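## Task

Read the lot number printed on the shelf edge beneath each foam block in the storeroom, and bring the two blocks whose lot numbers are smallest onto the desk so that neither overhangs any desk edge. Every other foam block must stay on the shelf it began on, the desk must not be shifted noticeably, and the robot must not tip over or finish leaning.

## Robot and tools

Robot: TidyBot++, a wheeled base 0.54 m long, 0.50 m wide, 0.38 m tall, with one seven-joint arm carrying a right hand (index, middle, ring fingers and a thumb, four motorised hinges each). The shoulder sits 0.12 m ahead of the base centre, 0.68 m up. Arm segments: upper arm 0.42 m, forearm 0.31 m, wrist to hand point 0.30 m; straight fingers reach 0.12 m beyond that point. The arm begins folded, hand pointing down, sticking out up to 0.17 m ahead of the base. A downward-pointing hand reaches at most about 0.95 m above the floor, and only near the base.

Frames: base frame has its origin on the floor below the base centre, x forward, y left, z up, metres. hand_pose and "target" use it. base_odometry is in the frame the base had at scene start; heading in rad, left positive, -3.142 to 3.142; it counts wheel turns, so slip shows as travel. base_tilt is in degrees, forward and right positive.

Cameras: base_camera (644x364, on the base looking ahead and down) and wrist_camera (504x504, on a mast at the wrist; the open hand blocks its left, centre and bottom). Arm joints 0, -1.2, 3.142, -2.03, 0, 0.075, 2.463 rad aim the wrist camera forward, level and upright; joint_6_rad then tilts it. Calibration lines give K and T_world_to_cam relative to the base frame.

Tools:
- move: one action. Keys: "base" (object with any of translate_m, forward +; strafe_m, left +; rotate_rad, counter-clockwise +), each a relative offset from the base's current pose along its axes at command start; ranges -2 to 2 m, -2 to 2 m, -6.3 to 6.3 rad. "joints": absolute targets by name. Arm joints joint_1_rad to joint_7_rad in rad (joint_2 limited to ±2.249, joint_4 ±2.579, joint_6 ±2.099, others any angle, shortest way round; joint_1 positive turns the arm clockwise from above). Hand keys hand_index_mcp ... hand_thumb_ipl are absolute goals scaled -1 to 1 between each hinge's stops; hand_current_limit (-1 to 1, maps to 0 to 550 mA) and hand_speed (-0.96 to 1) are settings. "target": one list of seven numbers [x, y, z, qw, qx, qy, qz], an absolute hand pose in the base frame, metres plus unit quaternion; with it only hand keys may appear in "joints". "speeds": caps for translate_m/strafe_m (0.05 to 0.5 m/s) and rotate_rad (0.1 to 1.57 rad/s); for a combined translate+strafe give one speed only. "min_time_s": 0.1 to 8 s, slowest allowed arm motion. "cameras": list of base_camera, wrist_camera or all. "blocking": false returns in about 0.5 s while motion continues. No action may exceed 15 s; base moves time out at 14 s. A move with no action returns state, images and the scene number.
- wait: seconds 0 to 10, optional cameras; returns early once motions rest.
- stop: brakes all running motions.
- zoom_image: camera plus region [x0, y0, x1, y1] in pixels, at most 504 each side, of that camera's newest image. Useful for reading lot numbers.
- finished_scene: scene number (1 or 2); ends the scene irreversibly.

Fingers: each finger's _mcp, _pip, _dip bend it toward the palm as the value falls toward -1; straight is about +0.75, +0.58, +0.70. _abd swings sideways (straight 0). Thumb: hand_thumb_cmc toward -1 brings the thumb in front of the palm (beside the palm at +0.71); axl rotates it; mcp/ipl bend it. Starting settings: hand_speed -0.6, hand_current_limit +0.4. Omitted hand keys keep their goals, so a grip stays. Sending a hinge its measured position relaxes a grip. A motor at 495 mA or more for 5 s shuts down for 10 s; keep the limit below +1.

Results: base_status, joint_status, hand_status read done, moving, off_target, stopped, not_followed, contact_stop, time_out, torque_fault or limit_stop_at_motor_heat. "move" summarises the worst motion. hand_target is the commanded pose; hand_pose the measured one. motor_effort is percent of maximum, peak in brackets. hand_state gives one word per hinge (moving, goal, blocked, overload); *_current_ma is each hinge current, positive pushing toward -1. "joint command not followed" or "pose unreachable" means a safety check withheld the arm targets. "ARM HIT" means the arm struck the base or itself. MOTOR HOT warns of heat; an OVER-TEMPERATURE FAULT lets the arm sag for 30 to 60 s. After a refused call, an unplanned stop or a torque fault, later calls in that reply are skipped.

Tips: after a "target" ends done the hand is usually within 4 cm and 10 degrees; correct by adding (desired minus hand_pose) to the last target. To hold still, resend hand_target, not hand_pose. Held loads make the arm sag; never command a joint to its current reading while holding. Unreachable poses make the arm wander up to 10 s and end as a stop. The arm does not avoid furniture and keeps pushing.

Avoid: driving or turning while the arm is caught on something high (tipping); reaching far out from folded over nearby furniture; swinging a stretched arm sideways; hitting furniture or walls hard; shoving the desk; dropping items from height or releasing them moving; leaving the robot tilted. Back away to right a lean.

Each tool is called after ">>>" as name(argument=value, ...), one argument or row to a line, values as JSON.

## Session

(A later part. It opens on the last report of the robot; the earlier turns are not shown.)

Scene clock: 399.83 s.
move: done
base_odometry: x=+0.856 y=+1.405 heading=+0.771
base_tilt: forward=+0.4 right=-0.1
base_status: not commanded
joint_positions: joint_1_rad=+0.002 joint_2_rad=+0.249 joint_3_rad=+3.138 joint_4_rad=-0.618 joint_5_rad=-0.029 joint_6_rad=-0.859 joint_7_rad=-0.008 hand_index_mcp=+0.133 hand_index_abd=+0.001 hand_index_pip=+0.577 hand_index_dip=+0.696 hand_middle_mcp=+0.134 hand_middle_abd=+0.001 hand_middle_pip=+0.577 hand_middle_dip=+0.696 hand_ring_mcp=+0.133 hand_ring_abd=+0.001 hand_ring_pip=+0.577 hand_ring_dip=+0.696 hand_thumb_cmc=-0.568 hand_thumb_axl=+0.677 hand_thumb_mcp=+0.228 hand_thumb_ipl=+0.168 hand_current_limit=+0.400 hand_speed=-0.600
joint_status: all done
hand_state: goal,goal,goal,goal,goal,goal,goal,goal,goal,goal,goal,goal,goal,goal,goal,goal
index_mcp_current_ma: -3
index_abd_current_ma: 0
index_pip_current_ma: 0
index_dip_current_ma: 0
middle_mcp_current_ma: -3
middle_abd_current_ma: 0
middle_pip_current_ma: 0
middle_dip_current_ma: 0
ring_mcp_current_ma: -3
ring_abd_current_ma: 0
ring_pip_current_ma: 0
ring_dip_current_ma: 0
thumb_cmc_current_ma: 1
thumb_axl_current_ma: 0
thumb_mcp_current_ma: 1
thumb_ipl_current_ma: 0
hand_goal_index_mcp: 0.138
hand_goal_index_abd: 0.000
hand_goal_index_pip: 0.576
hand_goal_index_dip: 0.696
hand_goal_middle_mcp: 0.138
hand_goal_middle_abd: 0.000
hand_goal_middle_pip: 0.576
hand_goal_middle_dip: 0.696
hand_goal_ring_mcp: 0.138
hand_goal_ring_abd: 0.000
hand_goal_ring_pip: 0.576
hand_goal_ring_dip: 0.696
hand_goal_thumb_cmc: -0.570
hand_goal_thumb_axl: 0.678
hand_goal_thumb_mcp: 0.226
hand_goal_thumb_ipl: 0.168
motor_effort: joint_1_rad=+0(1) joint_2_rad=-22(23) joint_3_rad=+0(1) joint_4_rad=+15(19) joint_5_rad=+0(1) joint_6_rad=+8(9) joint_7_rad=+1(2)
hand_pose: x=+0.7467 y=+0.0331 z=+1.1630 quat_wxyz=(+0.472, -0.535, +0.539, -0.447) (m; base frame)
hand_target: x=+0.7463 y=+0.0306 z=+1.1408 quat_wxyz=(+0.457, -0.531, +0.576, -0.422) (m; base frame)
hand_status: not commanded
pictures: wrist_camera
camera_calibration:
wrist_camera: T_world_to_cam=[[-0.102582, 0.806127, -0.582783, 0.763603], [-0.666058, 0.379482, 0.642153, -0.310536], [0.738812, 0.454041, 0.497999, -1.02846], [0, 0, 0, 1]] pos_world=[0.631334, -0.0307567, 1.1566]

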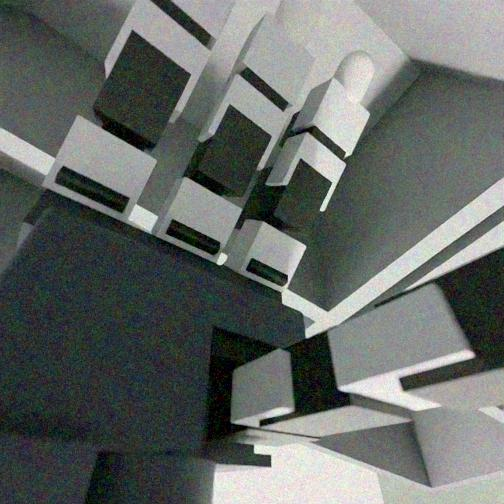

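>>> move(
  base={"translate_m":0.423,"strafe_m":-0.033},
  speeds={"translate_m":0.15},
  cameras=["all"],
)

Scene clock: 413.17 s.
move: done
base_odometry: x=+1.183 y=+1.676 heading=+0.770
base_tilt: forward=+0.4 right=-0.1
base_status: done
joint_positions: joint_1_rad=+0.002 joint_2_rad=+0.267 joint_3_rad=+3.138 joint_4_rad=-0.615 joint_5_rad=-0.029 joint_6_rad=-0.864 joint_7_rad=-0.008 hand_index_mcp=+0.132 hand_index_abd=+0.001 hand_index_pip=+0.577 hand_index_dip=+0.696 hand_middle_mcp=+0.133 hand_middle_abd=+0.001 hand_middle_pip=+0.577 hand_middle_dip=+0.696 hand_ring_mcp=+0.132 hand_ring_abd=+0.001 hand_ring_pip=+0.577 hand_ring_dip=+0.696 hand_thumb_cmc=-0.569 hand_thumb_axl=+0.677 hand_thumb_mcp=+0.227 hand_thumb_ipl=+0.168 hand_current_limit=+0.400 hand_speed=-0.600
joint_status: not commanded
hand_state: goal,goal,goal,goal,goal,goal,goal,goal,goal,goal,goal,goal,goal,goal,goal,goal
index_mcp_current_ma: -4
index_abd_current_ma: 0
index_pip_current_ma: 0
index_dip_current_ma: 0
middle_mcp_current_ma: -3
middle_abd_current_ma: 0
middle_pip_current_ma: 0
middle_dip_current_ma: 0
ring_mcp_current_ma: -4
ring_abd_current_ma: 0
ring_pip_current_ma: 0
ring_dip_current_ma: 0
thumb_cmc_current_ma: 0
thumb_axl_current_ma: 0
thumb_mcp_current_ma: 0
thumb_ipl_current_ma: 0
hand_goal_index_mcp: 0.138
hand_goal_index_abd: 0.000
hand_goal_index_pip: 0.576
hand_goal_index_dip: 0.696
hand_goal_middle_mcp: 0.138
hand_goal_middle_abd: 0.000
hand_goal_middle_pip: 0.576
hand_goal_middle_dip: 0.696
hand_goal_ring_mcp: 0.138
hand_goal_ring_abd: 0.000
hand_goal_ring_pip: 0.576
hand_goal_ring_dip: 0.696
hand_goal_thumb_cmc: -0.570
hand_goal_thumb_axl: 0.678
hand_goal_thumb_mcp: 0.226
hand_goal_thumb_ipl: 0.168
motor_effort: joint_1_rad=+0(1) joint_2_rad=-23(27) joint_3_rad=-1(1) joint_4_rad=+16(17) joint_5_rad=+0(1) joint_6_rad=+8(9) joint_7_rad=+1(2)
hand_pose: x=+0.7541 y=+0.0333 z=+1.1522 quat_wxyz=(+0.467, -0.539, +0.544, -0.442) (m; base frame)
hand_target: x=+0.7463 y=+0.0306 z=+1.1408 quat_wxyz=(+0.457, -0.531, +0.576, -0.422) (m; base frame)
hand_status: not commanded
pictures: base_camera, wrist_camera
camera_calibration:
wrist_camera: T_world_to_cam=[[-0.113932, 0.806281, -0.580457, 0.763852], [-0.653686, 0.379136, 0.654943, -0.322778], [0.748141, 0.454055, 0.483859, -1.01936], [0, 0, 0, 1]] pos_world=[0.638658, -0.0306561, 1.14801]

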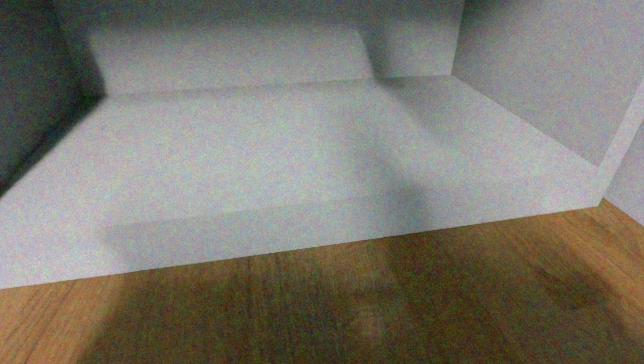

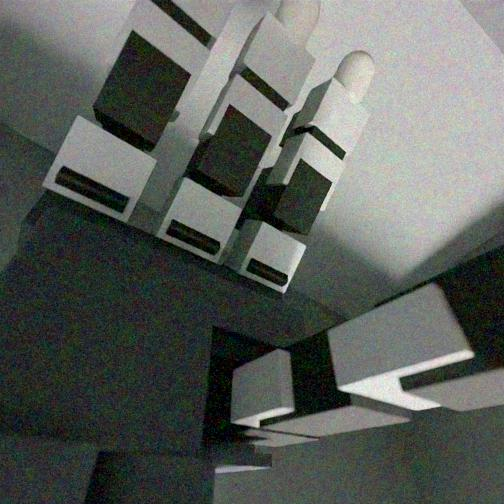

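>>> move(
  joints={"joint_2_rad":0.172,"joint_4_rad":-0.91,"joint_6_rad":-0.57},
  min_time_s=3,
  cameras=["wrist_camera"],
)

Scene clock: 428.57 s.
move: done
base_odometry: x=+1.183 y=+1.676 heading=+0.770
base_tilt: forward=+0.4 right=-0.1
base_status: not commanded
joint_positions: joint_1_rad=+0.002 joint_2_rad=+0.201 joint_3_rad=+3.138 joint_4_rad=-0.877 joint_5_rad=-0.029 joint_6_rad=-0.658 joint_7_rad=-0.008 hand_index_mcp=+0.132 hand_index_abd=+0.001 hand_index_pip=+0.577 hand_index_dip=+0.696 hand_middle_mcp=+0.133 hand_middle_abd=+0.001 hand_middle_pip=+0.577 hand_middle_dip=+0.696 hand_ring_mcp=+0.132 hand_ring_abd=+0.001 hand_ring_pip=+0.577 hand_ring_dip=+0.696 hand_thumb_cmc=-0.569 hand_thumb_axl=+0.677 hand_thumb_mcp=+0.227 hand_thumb_ipl=+0.168 hand_current_limit=+0.400 hand_speed=-0.600
joint_status: all done
hand_state: goal,goal,goal,goal,goal,goal,goal,goal,goal,goal,goal,goal,goal,goal,goal,goal
index_mcp_current_ma: -4
index_abd_current_ma: 0
index_pip_current_ma: 0
index_dip_current_ma: 0
middle_mcp_current_ma: -3
middle_abd_current_ma: 0
middle_pip_current_ma: 0
middle_dip_current_ma: 0
ring_mcp_current_ma: -4
ring_abd_current_ma: 0
ring_pip_current_ma: 0
ring_dip_current_ma: 0
thumb_cmc_current_ma: 0
thumb_axl_current_ma: 0
thumb_mcp_current_ma: 0
thumb_ipl_current_ma: 0
hand_goal_index_mcp: 0.138
hand_goal_index_abd: 0.000
hand_goal_index_pip: 0.576
hand_goal_index_dip: 0.696
hand_goal_middle_mcp: 0.138
hand_goal_middle_abd: 0.000
hand_goal_middle_pip: 0.576
hand_goal_middle_dip: 0.696
hand_goal_ring_mcp: 0.138
hand_goal_ring_abd: 0.000
hand_goal_ring_pip: 0.576
hand_goal_ring_dip: 0.696
hand_goal_thumb_cmc: -0.570
hand_goal_thumb_axl: 0.678
hand_goal_thumb_mcp: 0.226
hand_goal_thumb_ipl: 0.168
motor_effort: joint_1_rad=+0(1) joint_2_rad=-22(25) joint_3_rad=+0(1) joint_4_rad=+18(18) joint_5_rad=+0(1) joint_6_rad=+8(9) joint_7_rad=+1(2)
hand_pose: x=+0.7630 y=+0.0325 z=+1.1105 quat_wxyz=(+0.470, -0.535, +0.544, -0.445) (m; base frame)
hand_target: x=+0.7623 y=+0.0305 z=+1.1369 quat_wxyz=(+0.498, -0.499, +0.540, -0.460) (m; base frame)
hand_status: not commanded
pictures: wrist_camera
camera_calibration:
wrist_camera: T_world_to_cam=[[-0.104121, 0.808674, -0.57897, 0.732076], [-0.658329, 0.38031, 0.64959, -0.280028], [0.745494, 0.448788, 0.492775, -1.01324], [0, 0, 0, 1]] pos_world=[0.647239, -0.0307821, 1.10505]

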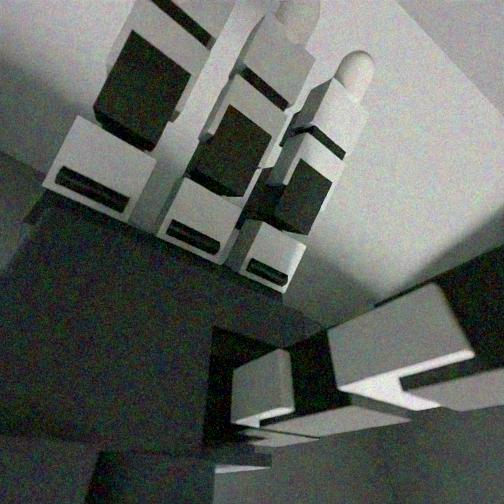

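>>> move(
  joints={"joint_2_rad":0.172,"joint_4_rad":-0.96,"joint_6_rad":-0.53},
  min_time_s=2,
  cameras=["wrist_camera"],
)

Scene clock: 436.17 s.
move: done
base_odometry: x=+1.183 y=+1.676 heading=+0.770
base_tilt: forward=+0.4 right=-0.1
base_status: not commanded
joint_positions: joint_1_rad=+0.002 joint_2_rad=+0.200 joint_3_rad=+3.138 joint_4_rad=-0.925 joint_5_rad=-0.029 joint_6_rad=-0.617 joint_7_rad=-0.008 hand_index_mcp=+0.132 hand_index_abd=+0.001 hand_index_pip=+0.577 hand_index_dip=+0.696 hand_middle_mcp=+0.133 hand_middle_abd=+0.001 hand_middle_pip=+0.577 hand_middle_dip=+0.696 hand_ring_mcp=+0.132 hand_ring_abd=+0.001 hand_ring_pip=+0.577 hand_ring_dip=+0.696 hand_thumb_cmc=-0.569 hand_thumb_axl=+0.677 hand_thumb_mcp=+0.227 hand_thumb_ipl=+0.168 hand_current_limit=+0.400 hand_speed=-0.600
joint_status: all done
hand_state: goal,goal,goal,goal,goal,goal,goal,goal,goal,goal,goal,goal,goal,goal,goal,goal
index_mcp_current_ma: -4
index_abd_current_ma: 0
index_pip_current_ma: 0
index_dip_current_ma: 0
middle_mcp_current_ma: -3
middle_abd_current_ma: 0
middle_pip_current_ma: 0
middle_dip_current_ma: 0
ring_mcp_current_ma: -4
ring_abd_current_ma: 0
ring_pip_current_ma: 0
ring_dip_current_ma: 0
thumb_cmc_current_ma: 0
thumb_axl_current_ma: 0
thumb_mcp_current_ma: 0
thumb_ipl_current_ma: 0
hand_goal_index_mcp: 0.138
hand_goal_index_abd: 0.000
hand_goal_index_pip: 0.576
hand_goal_index_dip: 0.696
hand_goal_middle_mcp: 0.138
hand_goal_middle_abd: 0.000
hand_goal_middle_pip: 0.576
hand_goal_middle_dip: 0.696
hand_goal_ring_mcp: 0.138
hand_goal_ring_abd: 0.000
hand_goal_ring_pip: 0.576
hand_goal_ring_dip: 0.696
hand_goal_thumb_cmc: -0.570
hand_goal_thumb_axl: 0.678
hand_goal_thumb_mcp: 0.226
hand_goal_thumb_ipl: 0.168
motor_effort: joint_1_rad=+0(1) joint_2_rad=-23(24) joint_3_rad=-1(1) joint_4_rad=+17(19) joint_5_rad=+0(1) joint_6_rad=+9(9) joint_7_rad=+1(2)
hand_pose: x=+0.7686 y=+0.0323 z=+1.0950 quat_wxyz=(+0.467, -0.536, +0.546, -0.443) (m; base frame)
hand_target: x=+0.7683 y=+0.0305 z=+1.1199 quat_wxyz=(+0.495, -0.501, +0.543, -0.457) (m; base frame)
hand_status: not commanded
pictures: wrist_camera
camera_calibration:
wrist_camera: T_world_to_cam=[[-0.10753, 0.80907, -0.577792, 0.725157], [-0.653123, 0.38068, 0.654609, -0.27565], [0.749578, 0.447759, 0.487488, -1.00697], [0, 0, 0, 1]] pos_world=[0.652747, -0.0308874, 1.09032]

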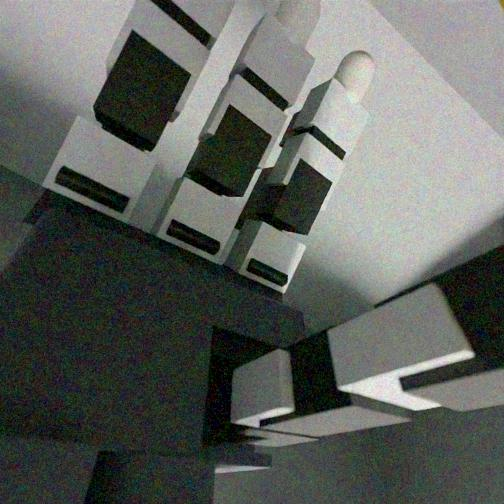

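>>> zoom_image(
  camera="wrist_camera",
  region=[404, 0, 504, 100],
)

Scaled by 5.040 from the camera's 504x504 image, which has a finer 720x720 frame.

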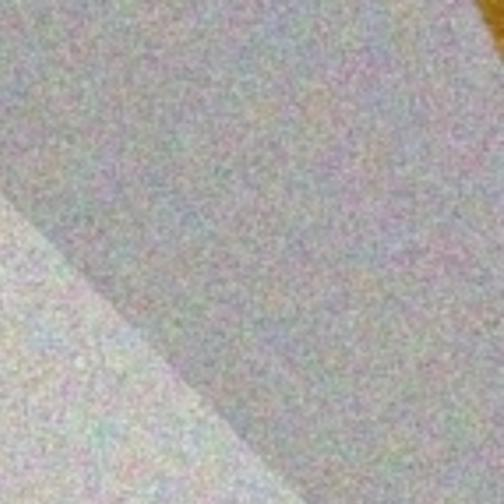

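>>> move(
  joints={"joint_2_rad":0.108,"joint_4_rad":-1.115,"joint_6_rad":-0.385},
  min_time_s=3,
  cameras=["wrist_camera"],
)

>>> zoom_image(
  camera="wrist_camera",
  region=[304, 0, 504, 200],
)

Scene clock: 462.63 s.
move: done
base_odometry: x=+1.183 y=+1.676 heading=+0.770
base_tilt: forward=+0.4 right=-0.1
base_status: not commanded
joint_positions: joint_1_rad=+0.002 joint_2_rad=+0.136 joint_3_rad=+3.138 joint_4_rad=-1.080 joint_5_rad=-0.029 joint_6_rad=-0.472 joint_7_rad=-0.008 hand_index_mcp=+0.132 hand_index_abd=+0.001 hand_index_pip=+0.577 hand_index_dip=+0.696 hand_middle_mcp=+0.133 hand_middle_abd=+0.001 hand_middle_pip=+0.577 hand_middle_dip=+0.696 hand_ring_mcp=+0.132 hand_ring_abd=+0.001 hand_ring_pip=+0.577 hand_ring_dip=+0.696 hand_thumb_cmc=-0.569 hand_thumb_axl=+0.677 hand_thumb_mcp=+0.227 hand_thumb_ipl=+0.168 hand_current_limit=+0.400 hand_speed=-0.600
joint_status: all done
hand_state: goal,goal,goal,goal,goal,goal,goal,goal,goal,goal,goal,goal,goal,goal,goal,goal
index_mcp_current_ma: -4
index_abd_current_ma: 0
index_pip_current_ma: 0
index_dip_current_ma: 0
middle_mcp_current_ma: -3
middle_abd_current_ma: 0
middle_pip_current_ma: 0
middle_dip_current_ma: 0
ring_mcp_current_ma: -4
ring_abd_current_ma: 0
ring_pip_current_ma: 0
ring_dip_current_ma: 0
thumb_cmc_current_ma: 0
thumb_axl_current_ma: 0
thumb_mcp_current_ma: 0
thumb_ipl_current_ma: 0
hand_goal_index_mcp: 0.138
hand_goal_index_abd: 0.000
hand_goal_index_pip: 0.576
hand_goal_index_dip: 0.696
hand_goal_middle_mcp: 0.138
hand_goal_middle_abd: 0.000
hand_goal_middle_pip: 0.576
hand_goal_middle_dip: 0.696
hand_goal_ring_mcp: 0.138
hand_goal_ring_abd: 0.000
hand_goal_ring_pip: 0.576
hand_goal_ring_dip: 0.696
hand_goal_thumb_cmc: -0.570
hand_goal_thumb_axl: 0.678
hand_goal_thumb_mcp: 0.226
hand_goal_thumb_ipl: 0.168
motor_effort: joint_1_rad=+0(1) joint_2_rad=-22(24) joint_3_rad=+0(1) joint_4_rad=+18(20) joint_5_rad=+0(1) joint_6_rad=+9(10) joint_7_rad=+1(2)
hand_pose: x=+0.7600 y=+0.0315 z=+1.0889 quat_wxyz=(+0.482, -0.523, +0.534, -0.458) (m; base frame)
hand_target: x=+0.7581 y=+0.0305 z=+1.1132 quat_wxyz=(+0.510, -0.488, +0.529, -0.471) (m; base frame)
hand_status: not commanded
pictures: wrist_camera
camera_calibration:
wrist_camera: T_world_to_cam=[[-0.0730172, 0.810286, -0.581468, 0.699016], [-0.686073, 0.382348, 0.618962, -0.213074], [0.723859, 0.444124, 0.527997, -1.02163], [0, 0, 0, 1]] pos_world=[0.64437, -0.0312066, 1.07776]

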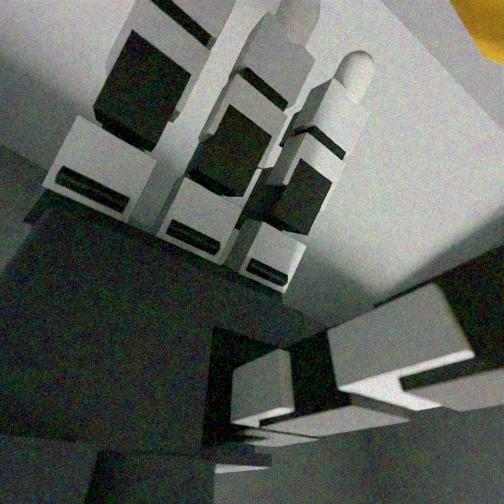

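Scaled by 2.520 from the camera's 504x504 image, which has a finer 720x720 frame.

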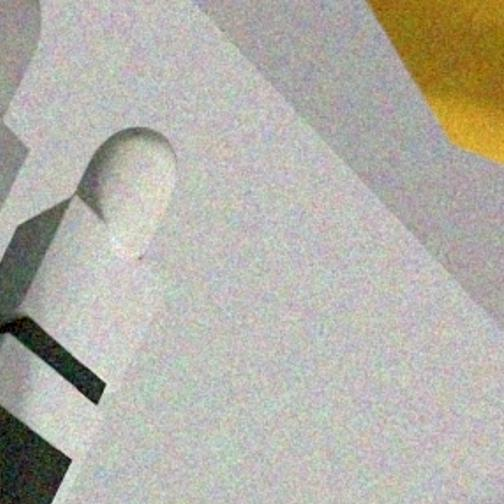

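>>> move(
  base={"strafe_m":-0.025},
  speeds={"strafe_m":0.05},
  cameras=["wrist_camera"],
)

>>> zoom_image(
  camera="wrist_camera",
  region=[304, 0, 504, 200],
)

Scene clock: 476.43 s.
move: done
base_odometry: x=+1.200 y=+1.658 heading=+0.770
base_tilt: forward=+0.4 right=-0.1
base_status: done
joint_positions: joint_1_rad=+0.002 joint_2_rad=+0.135 joint_3_rad=+3.139 joint_4_rad=-1.080 joint_5_rad=-0.029 joint_6_rad=-0.471 joint_7_rad=-0.008 hand_index_mcp=+0.132 hand_index_abd=+0.001 hand_index_pip=+0.577 hand_index_dip=+0.696 hand_middle_mcp=+0.133 hand_middle_abd=+0.001 hand_middle_pip=+0.577 hand_middle_dip=+0.696 hand_ring_mcp=+0.132 hand_ring_abd=+0.001 hand_ring_pip=+0.577 hand_ring_dip=+0.696 hand_thumb_cmc=-0.569 hand_thumb_axl=+0.677 hand_thumb_mcp=+0.227 hand_thumb_ipl=+0.168 hand_current_limit=+0.400 hand_speed=-0.600
joint_status: not commanded
hand_state: goal,goal,goal,goal,goal,goal,goal,goal,goal,goal,goal,goal,goal,goal,goal,goal
index_mcp_current_ma: -4
index_abd_current_ma: 0
index_pip_current_ma: 0
index_dip_current_ma: 0
middle_mcp_current_ma: -3
middle_abd_current_ma: 0
middle_pip_current_ma: 0
middle_dip_current_ma: 0
ring_mcp_current_ma: -4
ring_abd_current_ma: 0
ring_pip_current_ma: 0
ring_dip_current_ma: 0
thumb_cmc_current_ma: 0
thumb_axl_current_ma: 0
thumb_mcp_current_ma: 0
thumb_ipl_current_ma: 0
hand_goal_index_mcp: 0.138
hand_goal_index_abd: 0.000
hand_goal_index_pip: 0.576
hand_goal_index_dip: 0.696
hand_goal_middle_mcp: 0.138
hand_goal_middle_abd: 0.000
hand_goal_middle_pip: 0.576
hand_goal_middle_dip: 0.696
hand_goal_ring_mcp: 0.138
hand_goal_ring_abd: 0.000
hand_goal_ring_pip: 0.576
hand_goal_ring_dip: 0.696
hand_goal_thumb_cmc: -0.570
hand_goal_thumb_axl: 0.678
hand_goal_thumb_mcp: 0.226
hand_goal_thumb_ipl: 0.168
motor_effort: joint_1_rad=+0(2) joint_2_rad=-21(22) joint_3_rad=+0(2) joint_4_rad=+18(19) joint_5_rad=+1(1) joint_6_rad=+9(9) joint_7_rad=+1(2)
hand_pose: x=+0.7595 y=+0.0314 z=+1.0900 quat_wxyz=(+0.482, -0.522, +0.534, -0.458) (m; base frame)
hand_target: x=+0.7581 y=+0.0305 z=+1.1132 quat_wxyz=(+0.510, -0.488, +0.529, -0.471) (m; base frame)
hand_status: not commanded
pictures: wrist_camera
camera_calibration:
wrist_camera: T_world_to_cam=[[-0.0715005, 0.810286, -0.581656, 0.698736], [-0.687482, 0.382472, 0.617319, -0.211299], [0.722673, 0.444017, 0.529711, -1.02283], [0, 0, 0, 1]] pos_world=[0.643866, -0.0312073, 1.07867]

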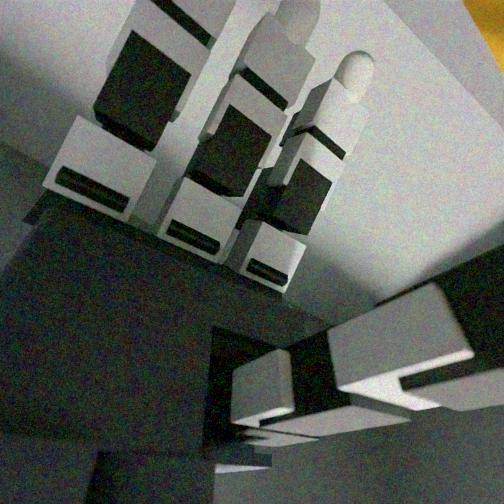

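Scaled by 2.520 from the camera's 504x504 image, which has a finer 720x720 frame.

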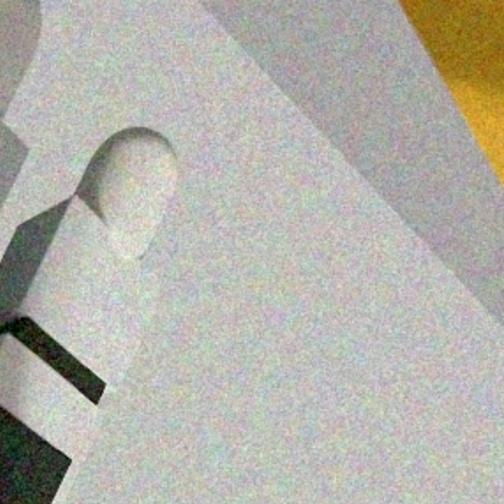

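>>> move(
  joints={"joint_2_rad":0.088,"joint_4_rad":-1.197,"joint_6_rad":-0.328},
  min_time_s=3,
  cameras=["wrist_camera"],
)

>>> zoom_image(
  camera="wrist_camera",
  region=[304, 0, 504, 200],
)

Scene clock: 485.90 s.
move: done
base_odometry: x=+1.200 y=+1.658 heading=+0.770
base_tilt: forward=+0.4 right=-0.1
base_status: not commanded
joint_positions: joint_1_rad=+0.002 joint_2_rad=+0.116 joint_3_rad=+3.139 joint_4_rad=-1.162 joint_5_rad=-0.029 joint_6_rad=-0.415 joint_7_rad=-0.008 hand_index_mcp=+0.132 hand_index_abd=+0.001 hand_index_pip=+0.577 hand_index_dip=+0.696 hand_middle_mcp=+0.133 hand_middle_abd=+0.001 hand_middle_pip=+0.577 hand_middle_dip=+0.696 hand_ring_mcp=+0.132 hand_ring_abd=+0.001 hand_ring_pip=+0.577 hand_ring_dip=+0.696 hand_thumb_cmc=-0.569 hand_thumb_axl=+0.677 hand_thumb_mcp=+0.227 hand_thumb_ipl=+0.168 hand_current_limit=+0.400 hand_speed=-0.600
joint_status: all done
hand_state: goal,goal,goal,goal,goal,goal,goal,goal,goal,goal,goal,goal,goal,goal,goal,goal
index_mcp_current_ma: -4
index_abd_current_ma: 0
index_pip_current_ma: 0
index_dip_current_ma: 0
middle_mcp_current_ma: -3
middle_abd_current_ma: 0
middle_pip_current_ma: 0
middle_dip_current_ma: 0
ring_mcp_current_ma: -4
ring_abd_current_ma: 0
ring_pip_current_ma: 0
ring_dip_current_ma: 0
thumb_cmc_current_ma: 0
thumb_axl_current_ma: 0
thumb_mcp_current_ma: 0
thumb_ipl_current_ma: 0
hand_goal_index_mcp: 0.138
hand_goal_index_abd: 0.000
hand_goal_index_pip: 0.576
hand_goal_index_dip: 0.696
hand_goal_middle_mcp: 0.138
hand_goal_middle_abd: 0.000
hand_goal_middle_pip: 0.576
hand_goal_middle_dip: 0.696
hand_goal_ring_mcp: 0.138
hand_goal_ring_abd: 0.000
hand_goal_ring_pip: 0.576
hand_goal_ring_dip: 0.696
hand_goal_thumb_cmc: -0.570
hand_goal_thumb_axl: 0.678
hand_goal_thumb_mcp: 0.226
hand_goal_thumb_ipl: 0.168
motor_effort: joint_1_rad=+0(1) joint_2_rad=-21(22) joint_3_rad=-1(1) joint_4_rad=+19(19) joint_5_rad=+0(1) joint_6_rad=+9(10) joint_7_rad=+1(2)
hand_pose: x=+0.7574 y=+0.0311 z=+1.0704 quat_wxyz=(+0.480, -0.523, +0.536, -0.457) (m; base frame)
hand_target: x=+0.7553 y=+0.0305 z=+1.0940 quat_wxyz=(+0.508, -0.490, +0.531, -0.470) (m; base frame)
hand_status: not commanded
pictures: wrist_camera
camera_calibration:
wrist_camera: T_world_to_cam=[[-0.0741073, 0.810671, -0.580793, 0.6885], [-0.682769, 0.383245, 0.622053, -0.209127], [0.726867, 0.442646, 0.525099, -1.0089], [0, 0, 0, 1]] pos_world=[0.641574, -0.0314148, 1.05974]

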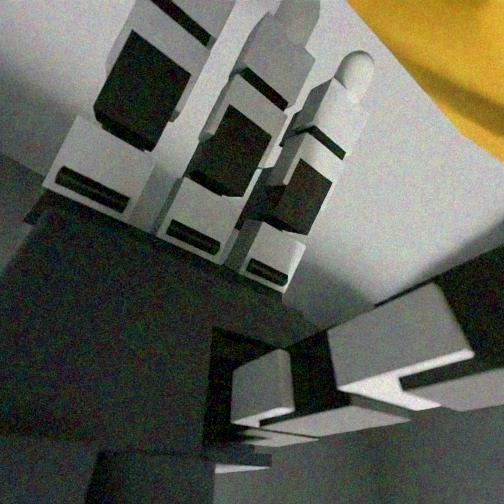

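Scaled by 2.520 from the camera's 504x504 image, which has a finer 720x720 frame.

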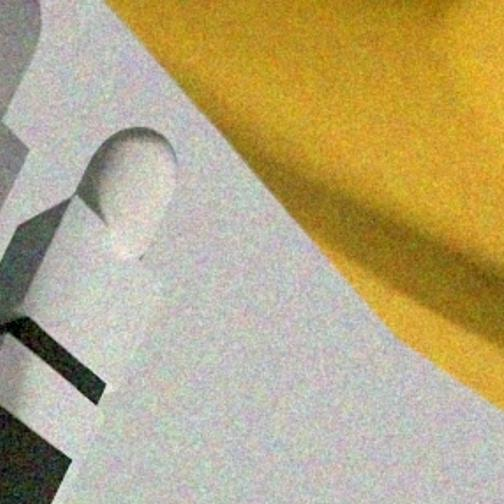

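>>> move(
  joints={"hand_speed":-0.85,"hand_index_mcp":-0.45,"hand_middle_mcp":-0.45,"hand_ring_mcp":-0.45},
  cameras=["wrist_camera"],
)

Scene clock: 500.77 s.
move: done
base_odometry: x=+1.200 y=+1.658 heading=+0.770
base_tilt: forward=+0.4 right=-0.1
base_status: not commanded
joint_positions: joint_1_rad=+0.002 joint_2_rad=+0.116 joint_3_rad=+3.139 joint_4_rad=-1.162 joint_5_rad=-0.029 joint_6_rad=-0.414 joint_7_rad=-0.008 hand_index_mcp=-0.432 hand_index_abd=+0.001 hand_index_pip=+0.578 hand_index_dip=+0.696 hand_middle_mcp=-0.435 hand_middle_abd=+0.001 hand_middle_pip=+0.578 hand_middle_dip=+0.696 hand_ring_mcp=-0.448 hand_ring_abd=+0.001 hand_ring_pip=+0.577 hand_ring_dip=+0.696 hand_thumb_cmc=-0.569 hand_thumb_axl=+0.677 hand_thumb_mcp=+0.232 hand_thumb_ipl=+0.169 hand_current_limit=+0.400 hand_speed=-0.850
joint_status: all done
hand_state: goal,goal,goal,goal,goal,goal,goal,goal,goal,goal,goal,goal,goal,goal,goal,goal
index_mcp_current_ma: 21
index_abd_current_ma: 0
index_pip_current_ma: 1
index_dip_current_ma: 0
middle_mcp_current_ma: 16
middle_abd_current_ma: 0
middle_pip_current_ma: 1
middle_dip_current_ma: 0
ring_mcp_current_ma: 1
ring_abd_current_ma: 0
ring_pip_current_ma: 0
ring_dip_current_ma: 0
thumb_cmc_current_ma: 0
thumb_axl_current_ma: 0
thumb_mcp_current_ma: 5
thumb_ipl_current_ma: 1
hand_goal_index_mcp: -0.450
hand_goal_index_abd: 0.000
hand_goal_index_pip: 0.576
hand_goal_index_dip: 0.696
hand_goal_middle_mcp: -0.450
hand_goal_middle_abd: 0.000
hand_goal_middle_pip: 0.576
hand_goal_middle_dip: 0.696
hand_goal_ring_mcp: -0.450
hand_goal_ring_abd: 0.000
hand_goal_ring_pip: 0.576
hand_goal_ring_dip: 0.696
hand_goal_thumb_cmc: -0.570
hand_goal_thumb_axl: 0.678
hand_goal_thumb_mcp: 0.226
hand_goal_thumb_ipl: 0.168
motor_effort: joint_1_rad=+0(1) joint_2_rad=-21(22) joint_3_rad=-1(1) joint_4_rad=+18(19) joint_5_rad=+0(1) joint_6_rad=+8(9) joint_7_rad=+0(2)
hand_pose: x=+0.7574 y=+0.0311 z=+1.0705 quat_wxyz=(+0.480, -0.523, +0.536, -0.457) (m; base frame)
hand_target: x=+0.7553 y=+0.0305 z=+1.0940 quat_wxyz=(+0.508, -0.490, +0.531, -0.470) (m; base frame)
hand_status: not commanded
pictures: wrist_camera
camera_calibration:
wrist_camera: T_world_to_cam=[[-0.0736118, 0.810668, -0.58086, 0.68832], [-0.683265, 0.383269, 0.621493, -0.208211], [0.72645, 0.442631, 0.525688, -1.00938], [0, 0, 0, 1]] pos_world=[0.641672, -0.0314149, 1.05984]

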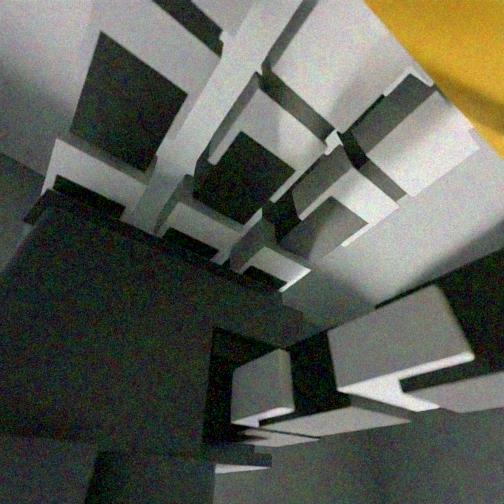

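>>> move(
  joints={"hand_index_mcp":-0.7,"hand_middle_mcp":-0.7},
  cameras=["wrist_camera"],
)

Scene clock: 505.77 s.
move: off_target
base_odometry: x=+1.200 y=+1.658 heading=+0.770
base_tilt: forward=+0.4 right=-0.1
base_status: not commanded
joint_positions: joint_1_rad=+0.002 joint_2_rad=+0.116 joint_3_rad=+3.139 joint_4_rad=-1.162 joint_5_rad=-0.029 joint_6_rad=-0.414 joint_7_rad=-0.008 hand_index_mcp=-0.525 hand_index_abd=-0.015 hand_index_pip=+0.606 hand_index_dip=+0.711 hand_middle_mcp=-0.570 hand_middle_abd=-0.012 hand_middle_pip=+0.620 hand_middle_dip=+0.714 hand_ring_mcp=-0.448 hand_ring_abd=+0.001 hand_ring_pip=+0.577 hand_ring_dip=+0.696 hand_thumb_cmc=-0.537 hand_thumb_axl=+0.677 hand_thumb_mcp=+0.292 hand_thumb_ipl=+0.191 hand_current_limit=+0.400 hand_speed=-0.850
joint_status: hand_index_mcp off_target (ended at -0.525, target -0.700); hand_middle_mcp off_target (ended at -0.570, target -0.700)
hand_state: blocked,goal,blocked,goal,blocked,goal,blocked,goal,goal,goal,goal,goal,blocked,goal,blocked,blocked
index_mcp_current_ma: 385
index_abd_current_ma: -13
index_pip_current_ma: 42
index_dip_current_ma: 16
middle_mcp_current_ma: 385
middle_abd_current_ma: -9
middle_pip_current_ma: 76
middle_dip_current_ma: 21
ring_mcp_current_ma: 1
ring_abd_current_ma: 0
ring_pip_current_ma: 0
ring_dip_current_ma: 0
thumb_cmc_current_ma: 51
thumb_axl_current_ma: 0
thumb_mcp_current_ma: 209
thumb_ipl_current_ma: 45
hand_goal_index_mcp: -0.700
hand_goal_index_abd: 0.000
hand_goal_index_pip: 0.576
hand_goal_index_dip: 0.696
hand_goal_middle_mcp: -0.700
hand_goal_middle_abd: 0.000
hand_goal_middle_pip: 0.576
hand_goal_middle_dip: 0.696
hand_goal_ring_mcp: -0.450
hand_goal_ring_abd: 0.000
hand_goal_ring_pip: 0.576
hand_goal_ring_dip: 0.696
hand_goal_thumb_cmc: -0.570
hand_goal_thumb_axl: 0.678
hand_goal_thumb_mcp: 0.226
hand_goal_thumb_ipl: 0.168
motor_effort: joint_1_rad=+0(1) joint_2_rad=-21(22) joint_3_rad=-1(1) joint_4_rad=+18(19) joint_5_rad=+0(1) joint_6_rad=+8(9) joint_7_rad=+0(1)
hand_pose: x=+0.7574 y=+0.0311 z=+1.0704 quat_wxyz=(+0.480, -0.523, +0.536, -0.457) (m; base frame)
hand_target: x=+0.7553 y=+0.0305 z=+1.0940 quat_wxyz=(+0.508, -0.490, +0.531, -0.470) (m; base frame)
hand_status: not commanded
pictures: wrist_camera
camera_calibration:
wrist_camera: T_world_to_cam=[[-0.0737333, 0.810692, -0.580811, 0.688289], [-0.683161, 0.383228, 0.621633, -0.208363], [0.726535, 0.442623, 0.525577, -1.00927], [0, 0, 0, 1]] pos_world=[0.641673, -0.0314149, 1.05974]

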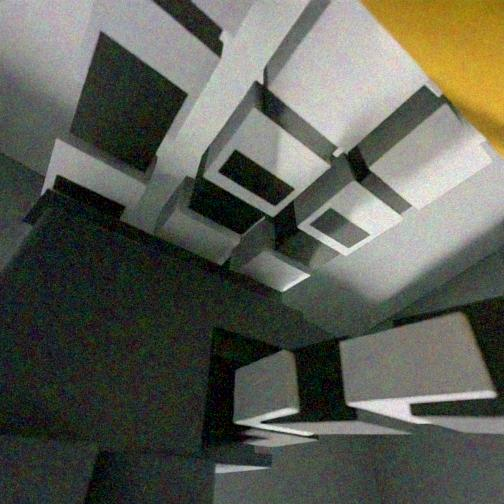

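>>> move(
  joints={"joint_2_rad":0.165,"joint_4_rad":-0.935,"joint_6_rad":-0.64},
  min_time_s=3,
  cameras=["wrist_camera"],
)

Scene clock: 514.03 s.
move: done
base_odometry: x=+1.200 y=+1.658 heading=+0.770
base_tilt: forward=+0.4 right=-0.1
base_status: not commanded
joint_positions: joint_1_rad=+0.002 joint_2_rad=+0.145 joint_3_rad=+3.139 joint_4_rad=-0.956 joint_5_rad=-0.029 joint_6_rad=-0.571 joint_7_rad=-0.008 hand_index_mcp=-0.527 hand_index_abd=-0.016 hand_index_pip=+0.606 hand_index_dip=+0.711 hand_middle_mcp=-0.572 hand_middle_abd=-0.013 hand_middle_pip=+0.620 hand_middle_dip=+0.714 hand_ring_mcp=-0.448 hand_ring_abd=+0.001 hand_ring_pip=+0.577 hand_ring_dip=+0.696 hand_thumb_cmc=-0.536 hand_thumb_axl=+0.677 hand_thumb_mcp=+0.293 hand_thumb_ipl=+0.191 hand_current_limit=+0.400 hand_speed=-0.850
joint_status: all done
hand_state: blocked,goal,blocked,goal,blocked,goal,blocked,goal,goal,goal,goal,goal,blocked,goal,blocked,blocked
index_mcp_current_ma: 385
index_abd_current_ma: -13
index_pip_current_ma: 43
index_dip_current_ma: 16
middle_mcp_current_ma: 385
middle_abd_current_ma: -10
middle_pip_current_ma: 77
middle_dip_current_ma: 21
ring_mcp_current_ma: 1
ring_abd_current_ma: 0
ring_pip_current_ma: 0
ring_dip_current_ma: 0
thumb_cmc_current_ma: 54
thumb_axl_current_ma: 0
thumb_mcp_current_ma: 214
thumb_ipl_current_ma: 46
hand_goal_index_mcp: -0.700
hand_goal_index_abd: 0.000
hand_goal_index_pip: 0.576
hand_goal_index_dip: 0.696
hand_goal_middle_mcp: -0.700
hand_goal_middle_abd: 0.000
hand_goal_middle_pip: 0.576
hand_goal_middle_dip: 0.696
hand_goal_ring_mcp: -0.450
hand_goal_ring_abd: 0.000
hand_goal_ring_pip: 0.576
hand_goal_ring_dip: 0.696
hand_goal_thumb_cmc: -0.570
hand_goal_thumb_axl: 0.678
hand_goal_thumb_mcp: 0.226
hand_goal_thumb_ipl: 0.168
motor_effort: joint_1_rad=+0(1) joint_2_rad=-21(23) joint_3_rad=+0(1) joint_4_rad=+18(19) joint_5_rad=+0(1) joint_6_rad=+8(9) joint_7_rad=+1(2)
hand_pose: x=+0.7509 y=+0.0320 z=+1.1270 quat_wxyz=(+0.487, -0.520, +0.529, -0.462) (m; base frame)
hand_target: x=+0.7515 y=+0.0305 z=+1.1069 quat_wxyz=(+0.474, -0.518, +0.562, -0.437) (m; base frame)
hand_status: not commanded
pictures: wrist_camera
camera_calibration:
wrist_camera: T_world_to_cam=[[-0.0644867, 0.809485, -0.583588, 0.71616], [-0.698089, 0.381302, 0.606037, -0.219531], [0.713101, 0.446478, 0.540504, -1.04153], [0, 0, 0, 1]] pos_world=[0.635646, -0.0309943, 1.11394]

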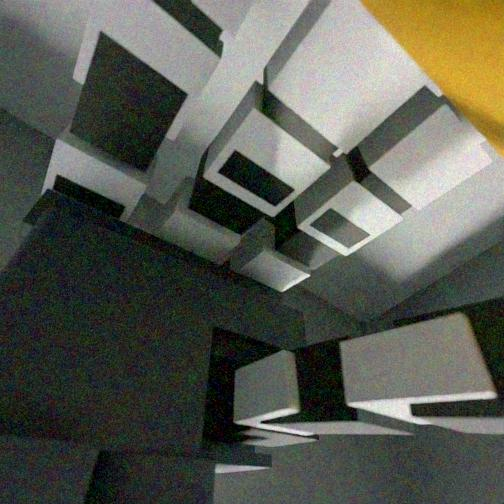

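>>> move(
  base={"translate_m":-0.5},
  speeds={"translate_m":0.2},
  cameras=["all"],
)

Scene clock: 519.03 s.
move: done
base_odometry: x=+0.841 y=+1.310 heading=+0.770
base_tilt: forward=+0.4 right=-0.1
base_status: done
joint_positions: joint_1_rad=+0.001 joint_2_rad=+0.162 joint_3_rad=+3.139 joint_4_rad=-0.952 joint_5_rad=-0.029 joint_6_rad=-0.574 joint_7_rad=-0.009 hand_index_mcp=-0.528 hand_index_abd=-0.016 hand_index_pip=+0.606 hand_index_dip=+0.712 hand_middle_mcp=-0.574 hand_middle_abd=-0.013 hand_middle_pip=+0.620 hand_middle_dip=+0.715 hand_ring_mcp=-0.449 hand_ring_abd=+0.001 hand_ring_pip=+0.577 hand_ring_dip=+0.696 hand_thumb_cmc=-0.535 hand_thumb_axl=+0.677 hand_thumb_mcp=+0.294 hand_thumb_ipl=+0.192 hand_current_limit=+0.400 hand_speed=-0.850
joint_status: not commanded
hand_state: blocked,goal,blocked,goal,blocked,goal,blocked,goal,goal,goal,goal,goal,blocked,goal,blocked,blocked
index_mcp_current_ma: 385
index_abd_current_ma: -14
index_pip_current_ma: 44
index_dip_current_ma: 16
middle_mcp_current_ma: 385
middle_abd_current_ma: -10
middle_pip_current_ma: 78
middle_dip_current_ma: 21
ring_mcp_current_ma: 0
ring_abd_current_ma: 0
ring_pip_current_ma: 0
ring_dip_current_ma: 0
thumb_cmc_current_ma: 55
thumb_axl_current_ma: 0
thumb_mcp_current_ma: 218
thumb_ipl_current_ma: 47
hand_goal_index_mcp: -0.700
hand_goal_index_abd: 0.000
hand_goal_index_pip: 0.576
hand_goal_index_dip: 0.696
hand_goal_middle_mcp: -0.700
hand_goal_middle_abd: 0.000
hand_goal_middle_pip: 0.576
hand_goal_middle_dip: 0.696
hand_goal_ring_mcp: -0.450
hand_goal_ring_abd: 0.000
hand_goal_ring_pip: 0.576
hand_goal_ring_dip: 0.696
hand_goal_thumb_cmc: -0.570
hand_goal_thumb_axl: 0.678
hand_goal_thumb_mcp: 0.226
hand_goal_thumb_ipl: 0.168
motor_effort: joint_1_rad=+0(1) joint_2_rad=-21(25) joint_3_rad=+0(1) joint_4_rad=+17(18) joint_5_rad=+0(1) joint_6_rad=+8(9) joint_7_rad=+1(2)
hand_pose: x=+0.7578 y=+0.0323 z=+1.1172 quat_wxyz=(+0.482, -0.524, +0.533, -0.457) (m; base frame)
hand_target: x=+0.7515 y=+0.0305 z=+1.1069 quat_wxyz=(+0.474, -0.518, +0.562, -0.437) (m; base frame)
hand_status: not commanded
pictures: base_camera, wrist_camera
camera_calibration:
wrist_camera: T_world_to_cam=[[-0.0749068, 0.809575, -0.582217, 0.716934], [-0.687828, 0.380785, 0.617977, -0.229992], [0.721999, 0.446756, 0.528325, -1.03444], [0, 0, 0, 1]] pos_world=[0.642372, -0.0306922, 1.10606]

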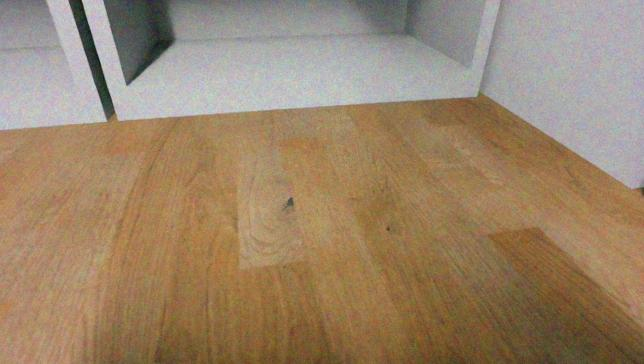

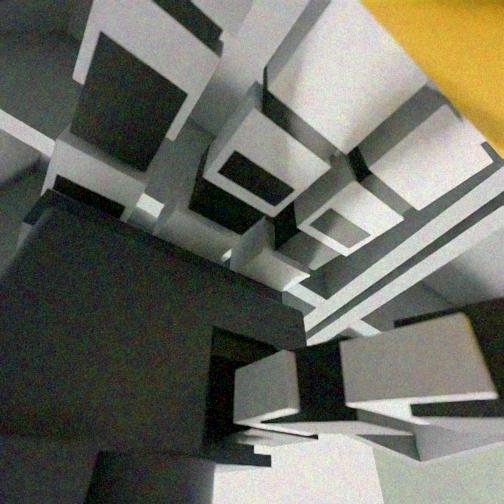

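>>> move(
  cameras=["all"],
)

Scene clock: 530.67 s.
base_odometry: x=+0.841 y=+1.310 heading=+0.770
base_tilt: forward=+0.4 right=-0.1
base_status: done
joint_positions: joint_1_rad=+0.001 joint_2_rad=+0.162 joint_3_rad=+3.139 joint_4_rad=-0.952 joint_5_rad=-0.029 joint_6_rad=-0.574 joint_7_rad=-0.009 hand_index_mcp=-0.528 hand_index_abd=-0.016 hand_index_pip=+0.606 hand_index_dip=+0.712 hand_middle_mcp=-0.574 hand_middle_abd=-0.013 hand_middle_pip=+0.620 hand_middle_dip=+0.715 hand_ring_mcp=-0.449 hand_ring_abd=+0.001 hand_ring_pip=+0.577 hand_ring_dip=+0.696 hand_thumb_cmc=-0.535 hand_thumb_axl=+0.677 hand_thumb_mcp=+0.294 hand_thumb_ipl=+0.192 hand_current_limit=+0.400 hand_speed=-0.850
joint_status: not commanded
hand_state: blocked,goal,blocked,goal,blocked,goal,blocked,goal,goal,goal,goal,goal,blocked,goal,blocked,blocked
index_mcp_current_ma: 385
index_abd_current_ma: -14
index_pip_current_ma: 44
index_dip_current_ma: 16
middle_mcp_current_ma: 385
middle_abd_current_ma: -10
middle_pip_current_ma: 78
middle_dip_current_ma: 21
ring_mcp_current_ma: 0
ring_abd_current_ma: 0
ring_pip_current_ma: 0
ring_dip_current_ma: 0
thumb_cmc_current_ma: 55
thumb_axl_current_ma: 0
thumb_mcp_current_ma: 218
thumb_ipl_current_ma: 47
hand_goal_index_mcp: -0.700
hand_goal_index_abd: 0.000
hand_goal_index_pip: 0.576
hand_goal_index_dip: 0.696
hand_goal_middle_mcp: -0.700
hand_goal_middle_abd: 0.000
hand_goal_middle_pip: 0.576
hand_goal_middle_dip: 0.696
hand_goal_ring_mcp: -0.450
hand_goal_ring_abd: 0.000
hand_goal_ring_pip: 0.576
hand_goal_ring_dip: 0.696
hand_goal_thumb_cmc: -0.570
hand_goal_thumb_axl: 0.678
hand_goal_thumb_mcp: 0.226
hand_goal_thumb_ipl: 0.168
motor_effort: joint_1_rad=+0(1) joint_2_rad=-21(25) joint_3_rad=+0(1) joint_4_rad=+17(18) joint_5_rad=+0(1) joint_6_rad=+8(9) joint_7_rad=+2(2)
hand_pose: x=+0.7578 y=+0.0323 z=+1.1172 quat_wxyz=(+0.482, -0.524, +0.533, -0.457) (m; base frame)
hand_target: x=+0.7515 y=+0.0305 z=+1.1069 quat_wxyz=(+0.474, -0.518, +0.562, -0.437) (m; base frame)
hand_status: not commanded
pictures: base_camera, wrist_camera
camera_calibration:
wrist_camera: T_world_to_cam=[[-0.0749068, 0.809575, -0.582217, 0.716934], [-0.687828, 0.380785, 0.617977, -0.229992], [0.721999, 0.446756, 0.528325, -1.03444], [0, 0, 0, 1]] pos_world=[0.642372, -0.0306922, 1.10606]

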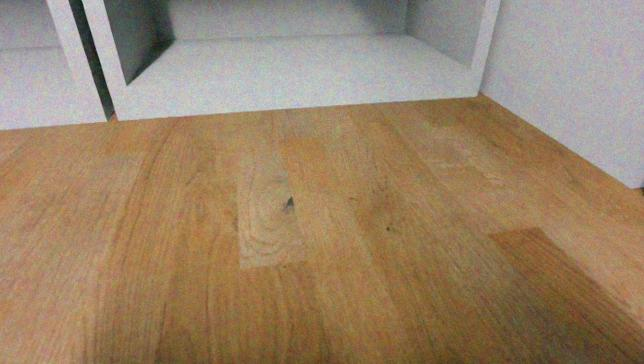

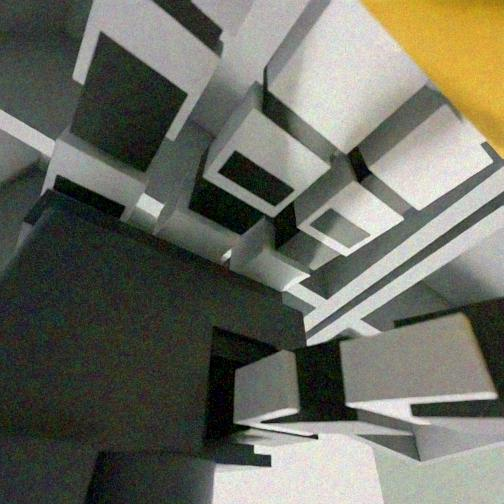

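>>> move(
  base={"translate_m": -0.70, "strafe_m": -0.19},
  speeds={"translate_m": 0.3},
  cameras=[],
)

>>> move(
  base={"rotate_rad": 1.77},
  speeds={"rotate_rad": 0.6},
  cameras=["all"],
)

Scene clock: 550.13 s.
move: done
base_odometry: x=+0.471 y=+0.686 heading=+0.770
base_tilt: forward=+0.4 right=-0.1
base_status: done
joint_positions: joint_1_rad=+0.001 joint_2_rad=+0.165 joint_3_rad=+3.139 joint_4_rad=-0.951 joint_5_rad=-0.029 joint_6_rad=-0.576 joint_7_rad=-0.009 hand_index_mcp=-0.528 hand_index_abd=-0.016 hand_index_pip=+0.606 hand_index_dip=+0.712 hand_middle_mcp=-0.574 hand_middle_abd=-0.013 hand_middle_pip=+0.620 hand_middle_dip=+0.715 hand_ring_mcp=-0.449 hand_ring_abd=+0.001 hand_ring_pip=+0.577 hand_ring_dip=+0.696 hand_thumb_cmc=-0.535 hand_thumb_axl=+0.677 hand_thumb_mcp=+0.294 hand_thumb_ipl=+0.192 hand_current_limit=+0.400 hand_speed=-0.850
joint_status: not commanded
hand_state: blocked,goal,blocked,goal,blocked,goal,blocked,goal,goal,goal,goal,goal,blocked,goal,blocked,blocked
index_mcp_current_ma: 385
index_abd_current_ma: -14
index_pip_current_ma: 44
index_dip_current_ma: 16
middle_mcp_current_ma: 385
middle_abd_current_ma: -10
middle_pip_current_ma: 78
middle_dip_current_ma: 21
ring_mcp_current_ma: 0
ring_abd_current_ma: 0
ring_pip_current_ma: 0
ring_dip_current_ma: 0
thumb_cmc_current_ma: 56
thumb_axl_current_ma: 0
thumb_mcp_current_ma: 218
thumb_ipl_current_ma: 47
hand_goal_index_mcp: -0.700
hand_goal_index_abd: 0.000
hand_goal_index_pip: 0.576
hand_goal_index_dip: 0.696
hand_goal_middle_mcp: -0.700
hand_goal_middle_abd: 0.000
hand_goal_middle_pip: 0.576
hand_goal_middle_dip: 0.696
hand_goal_ring_mcp: -0.450
hand_goal_ring_abd: 0.000
hand_goal_ring_pip: 0.576
hand_goal_ring_dip: 0.696
hand_goal_thumb_cmc: -0.570
hand_goal_thumb_axl: 0.678
hand_goal_thumb_mcp: 0.226
hand_goal_thumb_ipl: 0.168
motor_effort: joint_1_rad=+0(1) joint_2_rad=-22(25) joint_3_rad=+0(2) joint_4_rad=+18(18) joint_5_rad=+0(1) joint_6_rad=+8(9) joint_7_rad=+1(2)
hand_pose: x=+0.7590 y=+0.0324 z=+1.1153 quat_wxyz=(+0.481, -0.524, +0.534, -0.456) (m; base frame)
hand_target: x=+0.7515 y=+0.0305 z=+1.1069 quat_wxyz=(+0.474, -0.518, +0.562, -0.437) (m; base frame)
hand_status: not commanded
pictures: none
No camera images: "cameras" was empty.

Scene clock: 553.97 s.
move: done
base_odometry: x=+0.471 y=+0.686 heading=+2.540
base_tilt: forward=+0.4 right=-0.1
base_status: done
joint_positions: joint_1_rad=-0.002 joint_2_rad=+0.165 joint_3_rad=+3.140 joint_4_rad=-0.951 joint_5_rad=-0.029 joint_6_rad=-0.576 joint_7_rad=-0.009 hand_index_mcp=-0.528 hand_index_abd=-0.017 hand_index_pip=+0.606 hand_index_dip=+0.712 hand_middle_mcp=-0.574 hand_middle_abd=-0.013 hand_middle_pip=+0.620 hand_middle_dip=+0.715 hand_ring_mcp=-0.449 hand_ring_abd=+0.001 hand_ring_pip=+0.577 hand_ring_dip=+0.696 hand_thumb_cmc=-0.535 hand_thumb_axl=+0.677 hand_thumb_mcp=+0.294 hand_thumb_ipl=+0.192 hand_current_limit=+0.400 hand_speed=-0.850
joint_status: not commanded
hand_state: blocked,goal,blocked,goal,blocked,goal,blocked,goal,goal,goal,goal,goal,blocked,goal,blocked,blocked
index_mcp_current_ma: 385
index_abd_current_ma: -14
index_pip_current_ma: 44
index_dip_current_ma: 16
middle_mcp_current_ma: 385
middle_abd_current_ma: -10
middle_pip_current_ma: 78
middle_dip_current_ma: 21
ring_mcp_current_ma: 0
ring_abd_current_ma: 0
ring_pip_current_ma: 0
ring_dip_current_ma: 0
thumb_cmc_current_ma: 56
thumb_axl_current_ma: 0
thumb_mcp_current_ma: 218
thumb_ipl_current_ma: 47
hand_goal_index_mcp: -0.700
hand_goal_index_abd: 0.000
hand_goal_index_pip: 0.576
hand_goal_index_dip: 0.696
hand_goal_middle_mcp: -0.700
hand_goal_middle_abd: 0.000
hand_goal_middle_pip: 0.576
hand_goal_middle_dip: 0.696
hand_goal_ring_mcp: -0.450
hand_goal_ring_abd: 0.000
hand_goal_ring_pip: 0.576
hand_goal_ring_dip: 0.696
hand_goal_thumb_cmc: -0.570
hand_goal_thumb_axl: 0.678
hand_goal_thumb_mcp: 0.226
hand_goal_thumb_ipl: 0.168
motor_effort: joint_1_rad=+0(3) joint_2_rad=-21(23) joint_3_rad=+0(3) joint_4_rad=+17(19) joint_5_rad=+0(1) joint_6_rad=+8(9) joint_7_rad=+1(2)
hand_pose: x=+0.7590 y=+0.0337 z=+1.1153 quat_wxyz=(+0.482, -0.525, +0.533, -0.456) (m; base frame)
hand_target: x=+0.7515 y=+0.0305 z=+1.1069 quat_wxyz=(+0.474, -0.518, +0.562, -0.437) (m; base frame)
hand_status: not commanded
pictures: base_camera, wrist_camera
camera_calibration:
wrist_camera: T_world_to_cam=[[-0.0784515, 0.809476, -0.581889, 0.71716], [-0.686255, 0.37953, 0.620493, -0.232475], [0.723118, 0.448003, 0.525732, -1.03282], [0, 0, 0, 1]] pos_world=[0.64358, -0.0295845, 1.10455]

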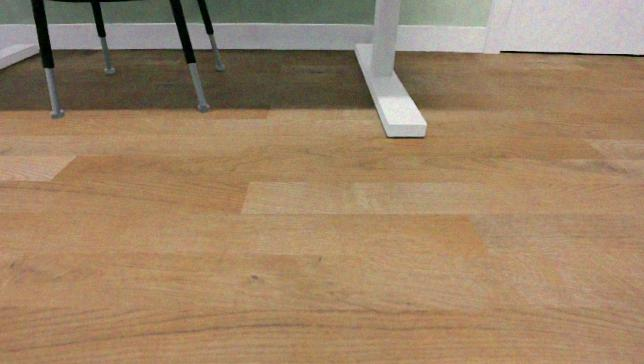

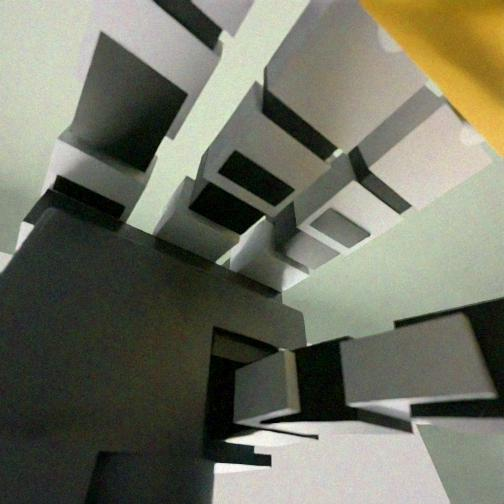

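>>> move(
  base={"translate_m": -0.3},
  joints={"joint_7_rad": 2.463},
  min_time_s=4,
  cameras=["all"],
)

Scene clock: 574.17 s.
move: done
base_odometry: x=+0.718 y=+0.516 heading=+2.540
base_tilt: forward=+0.4 right=-0.1
base_status: done
joint_positions: joint_1_rad=-0.002 joint_2_rad=+0.160 joint_3_rad=+3.140 joint_4_rad=-0.949 joint_5_rad=-0.029 joint_6_rad=-0.578 joint_7_rad=+2.390 hand_index_mcp=-0.528 hand_index_abd=-0.017 hand_index_pip=+0.607 hand_index_dip=+0.712 hand_middle_mcp=-0.581 hand_middle_abd=-0.013 hand_middle_pip=+0.620 hand_middle_dip=+0.715 hand_ring_mcp=-0.449 hand_ring_abd=+0.001 hand_ring_pip=+0.577 hand_ring_dip=+0.696 hand_thumb_cmc=-0.524 hand_thumb_axl=+0.677 hand_thumb_mcp=+0.294 hand_thumb_ipl=+0.192 hand_current_limit=+0.400 hand_speed=-0.850
joint_status: all done
hand_state: blocked,goal,blocked,goal,blocked,goal,blocked,goal,goal,goal,goal,goal,blocked,goal,blocked,blocked
index_mcp_current_ma: 385
index_abd_current_ma: -15
index_pip_current_ma: 45
index_dip_current_ma: 16
middle_mcp_current_ma: 378
middle_abd_current_ma: -10
middle_pip_current_ma: 78
middle_dip_current_ma: 21
ring_mcp_current_ma: 0
ring_abd_current_ma: 0
ring_pip_current_ma: 0
ring_dip_current_ma: 0
thumb_cmc_current_ma: 86
thumb_axl_current_ma: 0
thumb_mcp_current_ma: 219
thumb_ipl_current_ma: 48
hand_goal_index_mcp: -0.700
hand_goal_index_abd: 0.000
hand_goal_index_pip: 0.576
hand_goal_index_dip: 0.696
hand_goal_middle_mcp: -0.700
hand_goal_middle_abd: 0.000
hand_goal_middle_pip: 0.576
hand_goal_middle_dip: 0.696
hand_goal_ring_mcp: -0.450
hand_goal_ring_abd: 0.000
hand_goal_ring_pip: 0.576
hand_goal_ring_dip: 0.696
hand_goal_thumb_cmc: -0.570
hand_goal_thumb_axl: 0.678
hand_goal_thumb_mcp: 0.226
hand_goal_thumb_ipl: 0.168
motor_effort: joint_1_rad=-1(1) joint_2_rad=-22(27) joint_3_rad=-1(1) joint_4_rad=+18(19) joint_5_rad=+1(2) joint_6_rad=+8(9) joint_7_rad=+1(3)
hand_pose: x=+0.7733 y=-0.0675 z=+1.2470 quat_wxyz=(-0.251, -0.686, -0.295, -0.616) (m; base frame)
hand_target: x=+0.7741 y=-0.0699 z=+1.2399 quat_wxyz=(-0.278, -0.690, -0.330, -0.582) (m; base frame)
hand_status: not commanded
pictures: base_camera, wrist_camera
camera_calibration:
wrist_camera: T_world_to_cam=[[0.0132367, -0.993072, -0.116763, 0.104315], [-0.820514, 0.0559509, -0.568881, 1.29917], [0.571473, 0.103336, -0.814089, 0.697656], [0, 0, 0, 1]] pos_world=[0.665916, -0.0411901, 1.31921]

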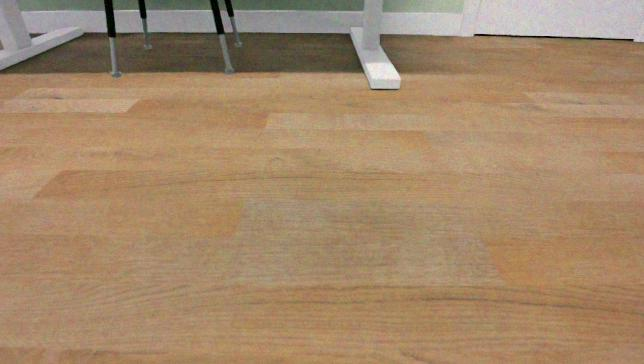

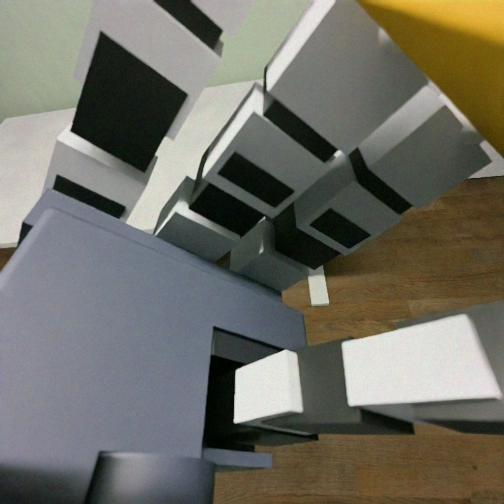

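>>> zoom_image(
  camera="wrist_camera",
  region=[250, 60, 504, 314],
)

>>> zoom_image(
  camera="wrist_camera",
  region=[0, 60, 254, 314],
)

Scaled by 1.984 from the camera's 504x504 image, which has a finer 720x720 frame.

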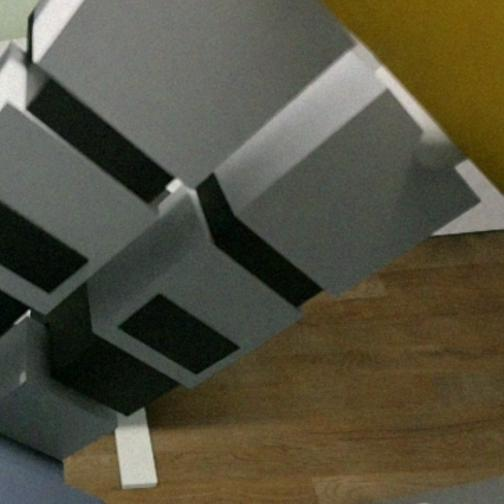

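Scaled by 1.984 from the camera's 504x504 image, which has a finer 720x720 frame.

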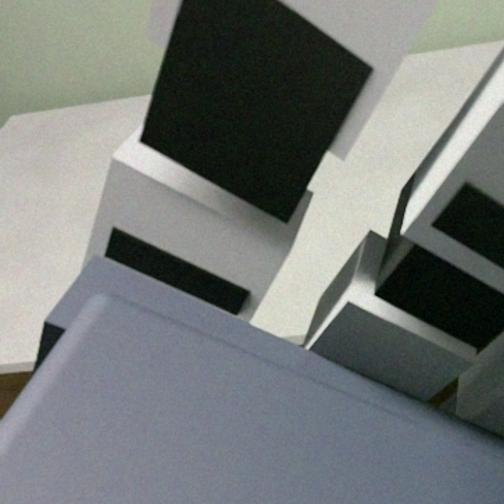

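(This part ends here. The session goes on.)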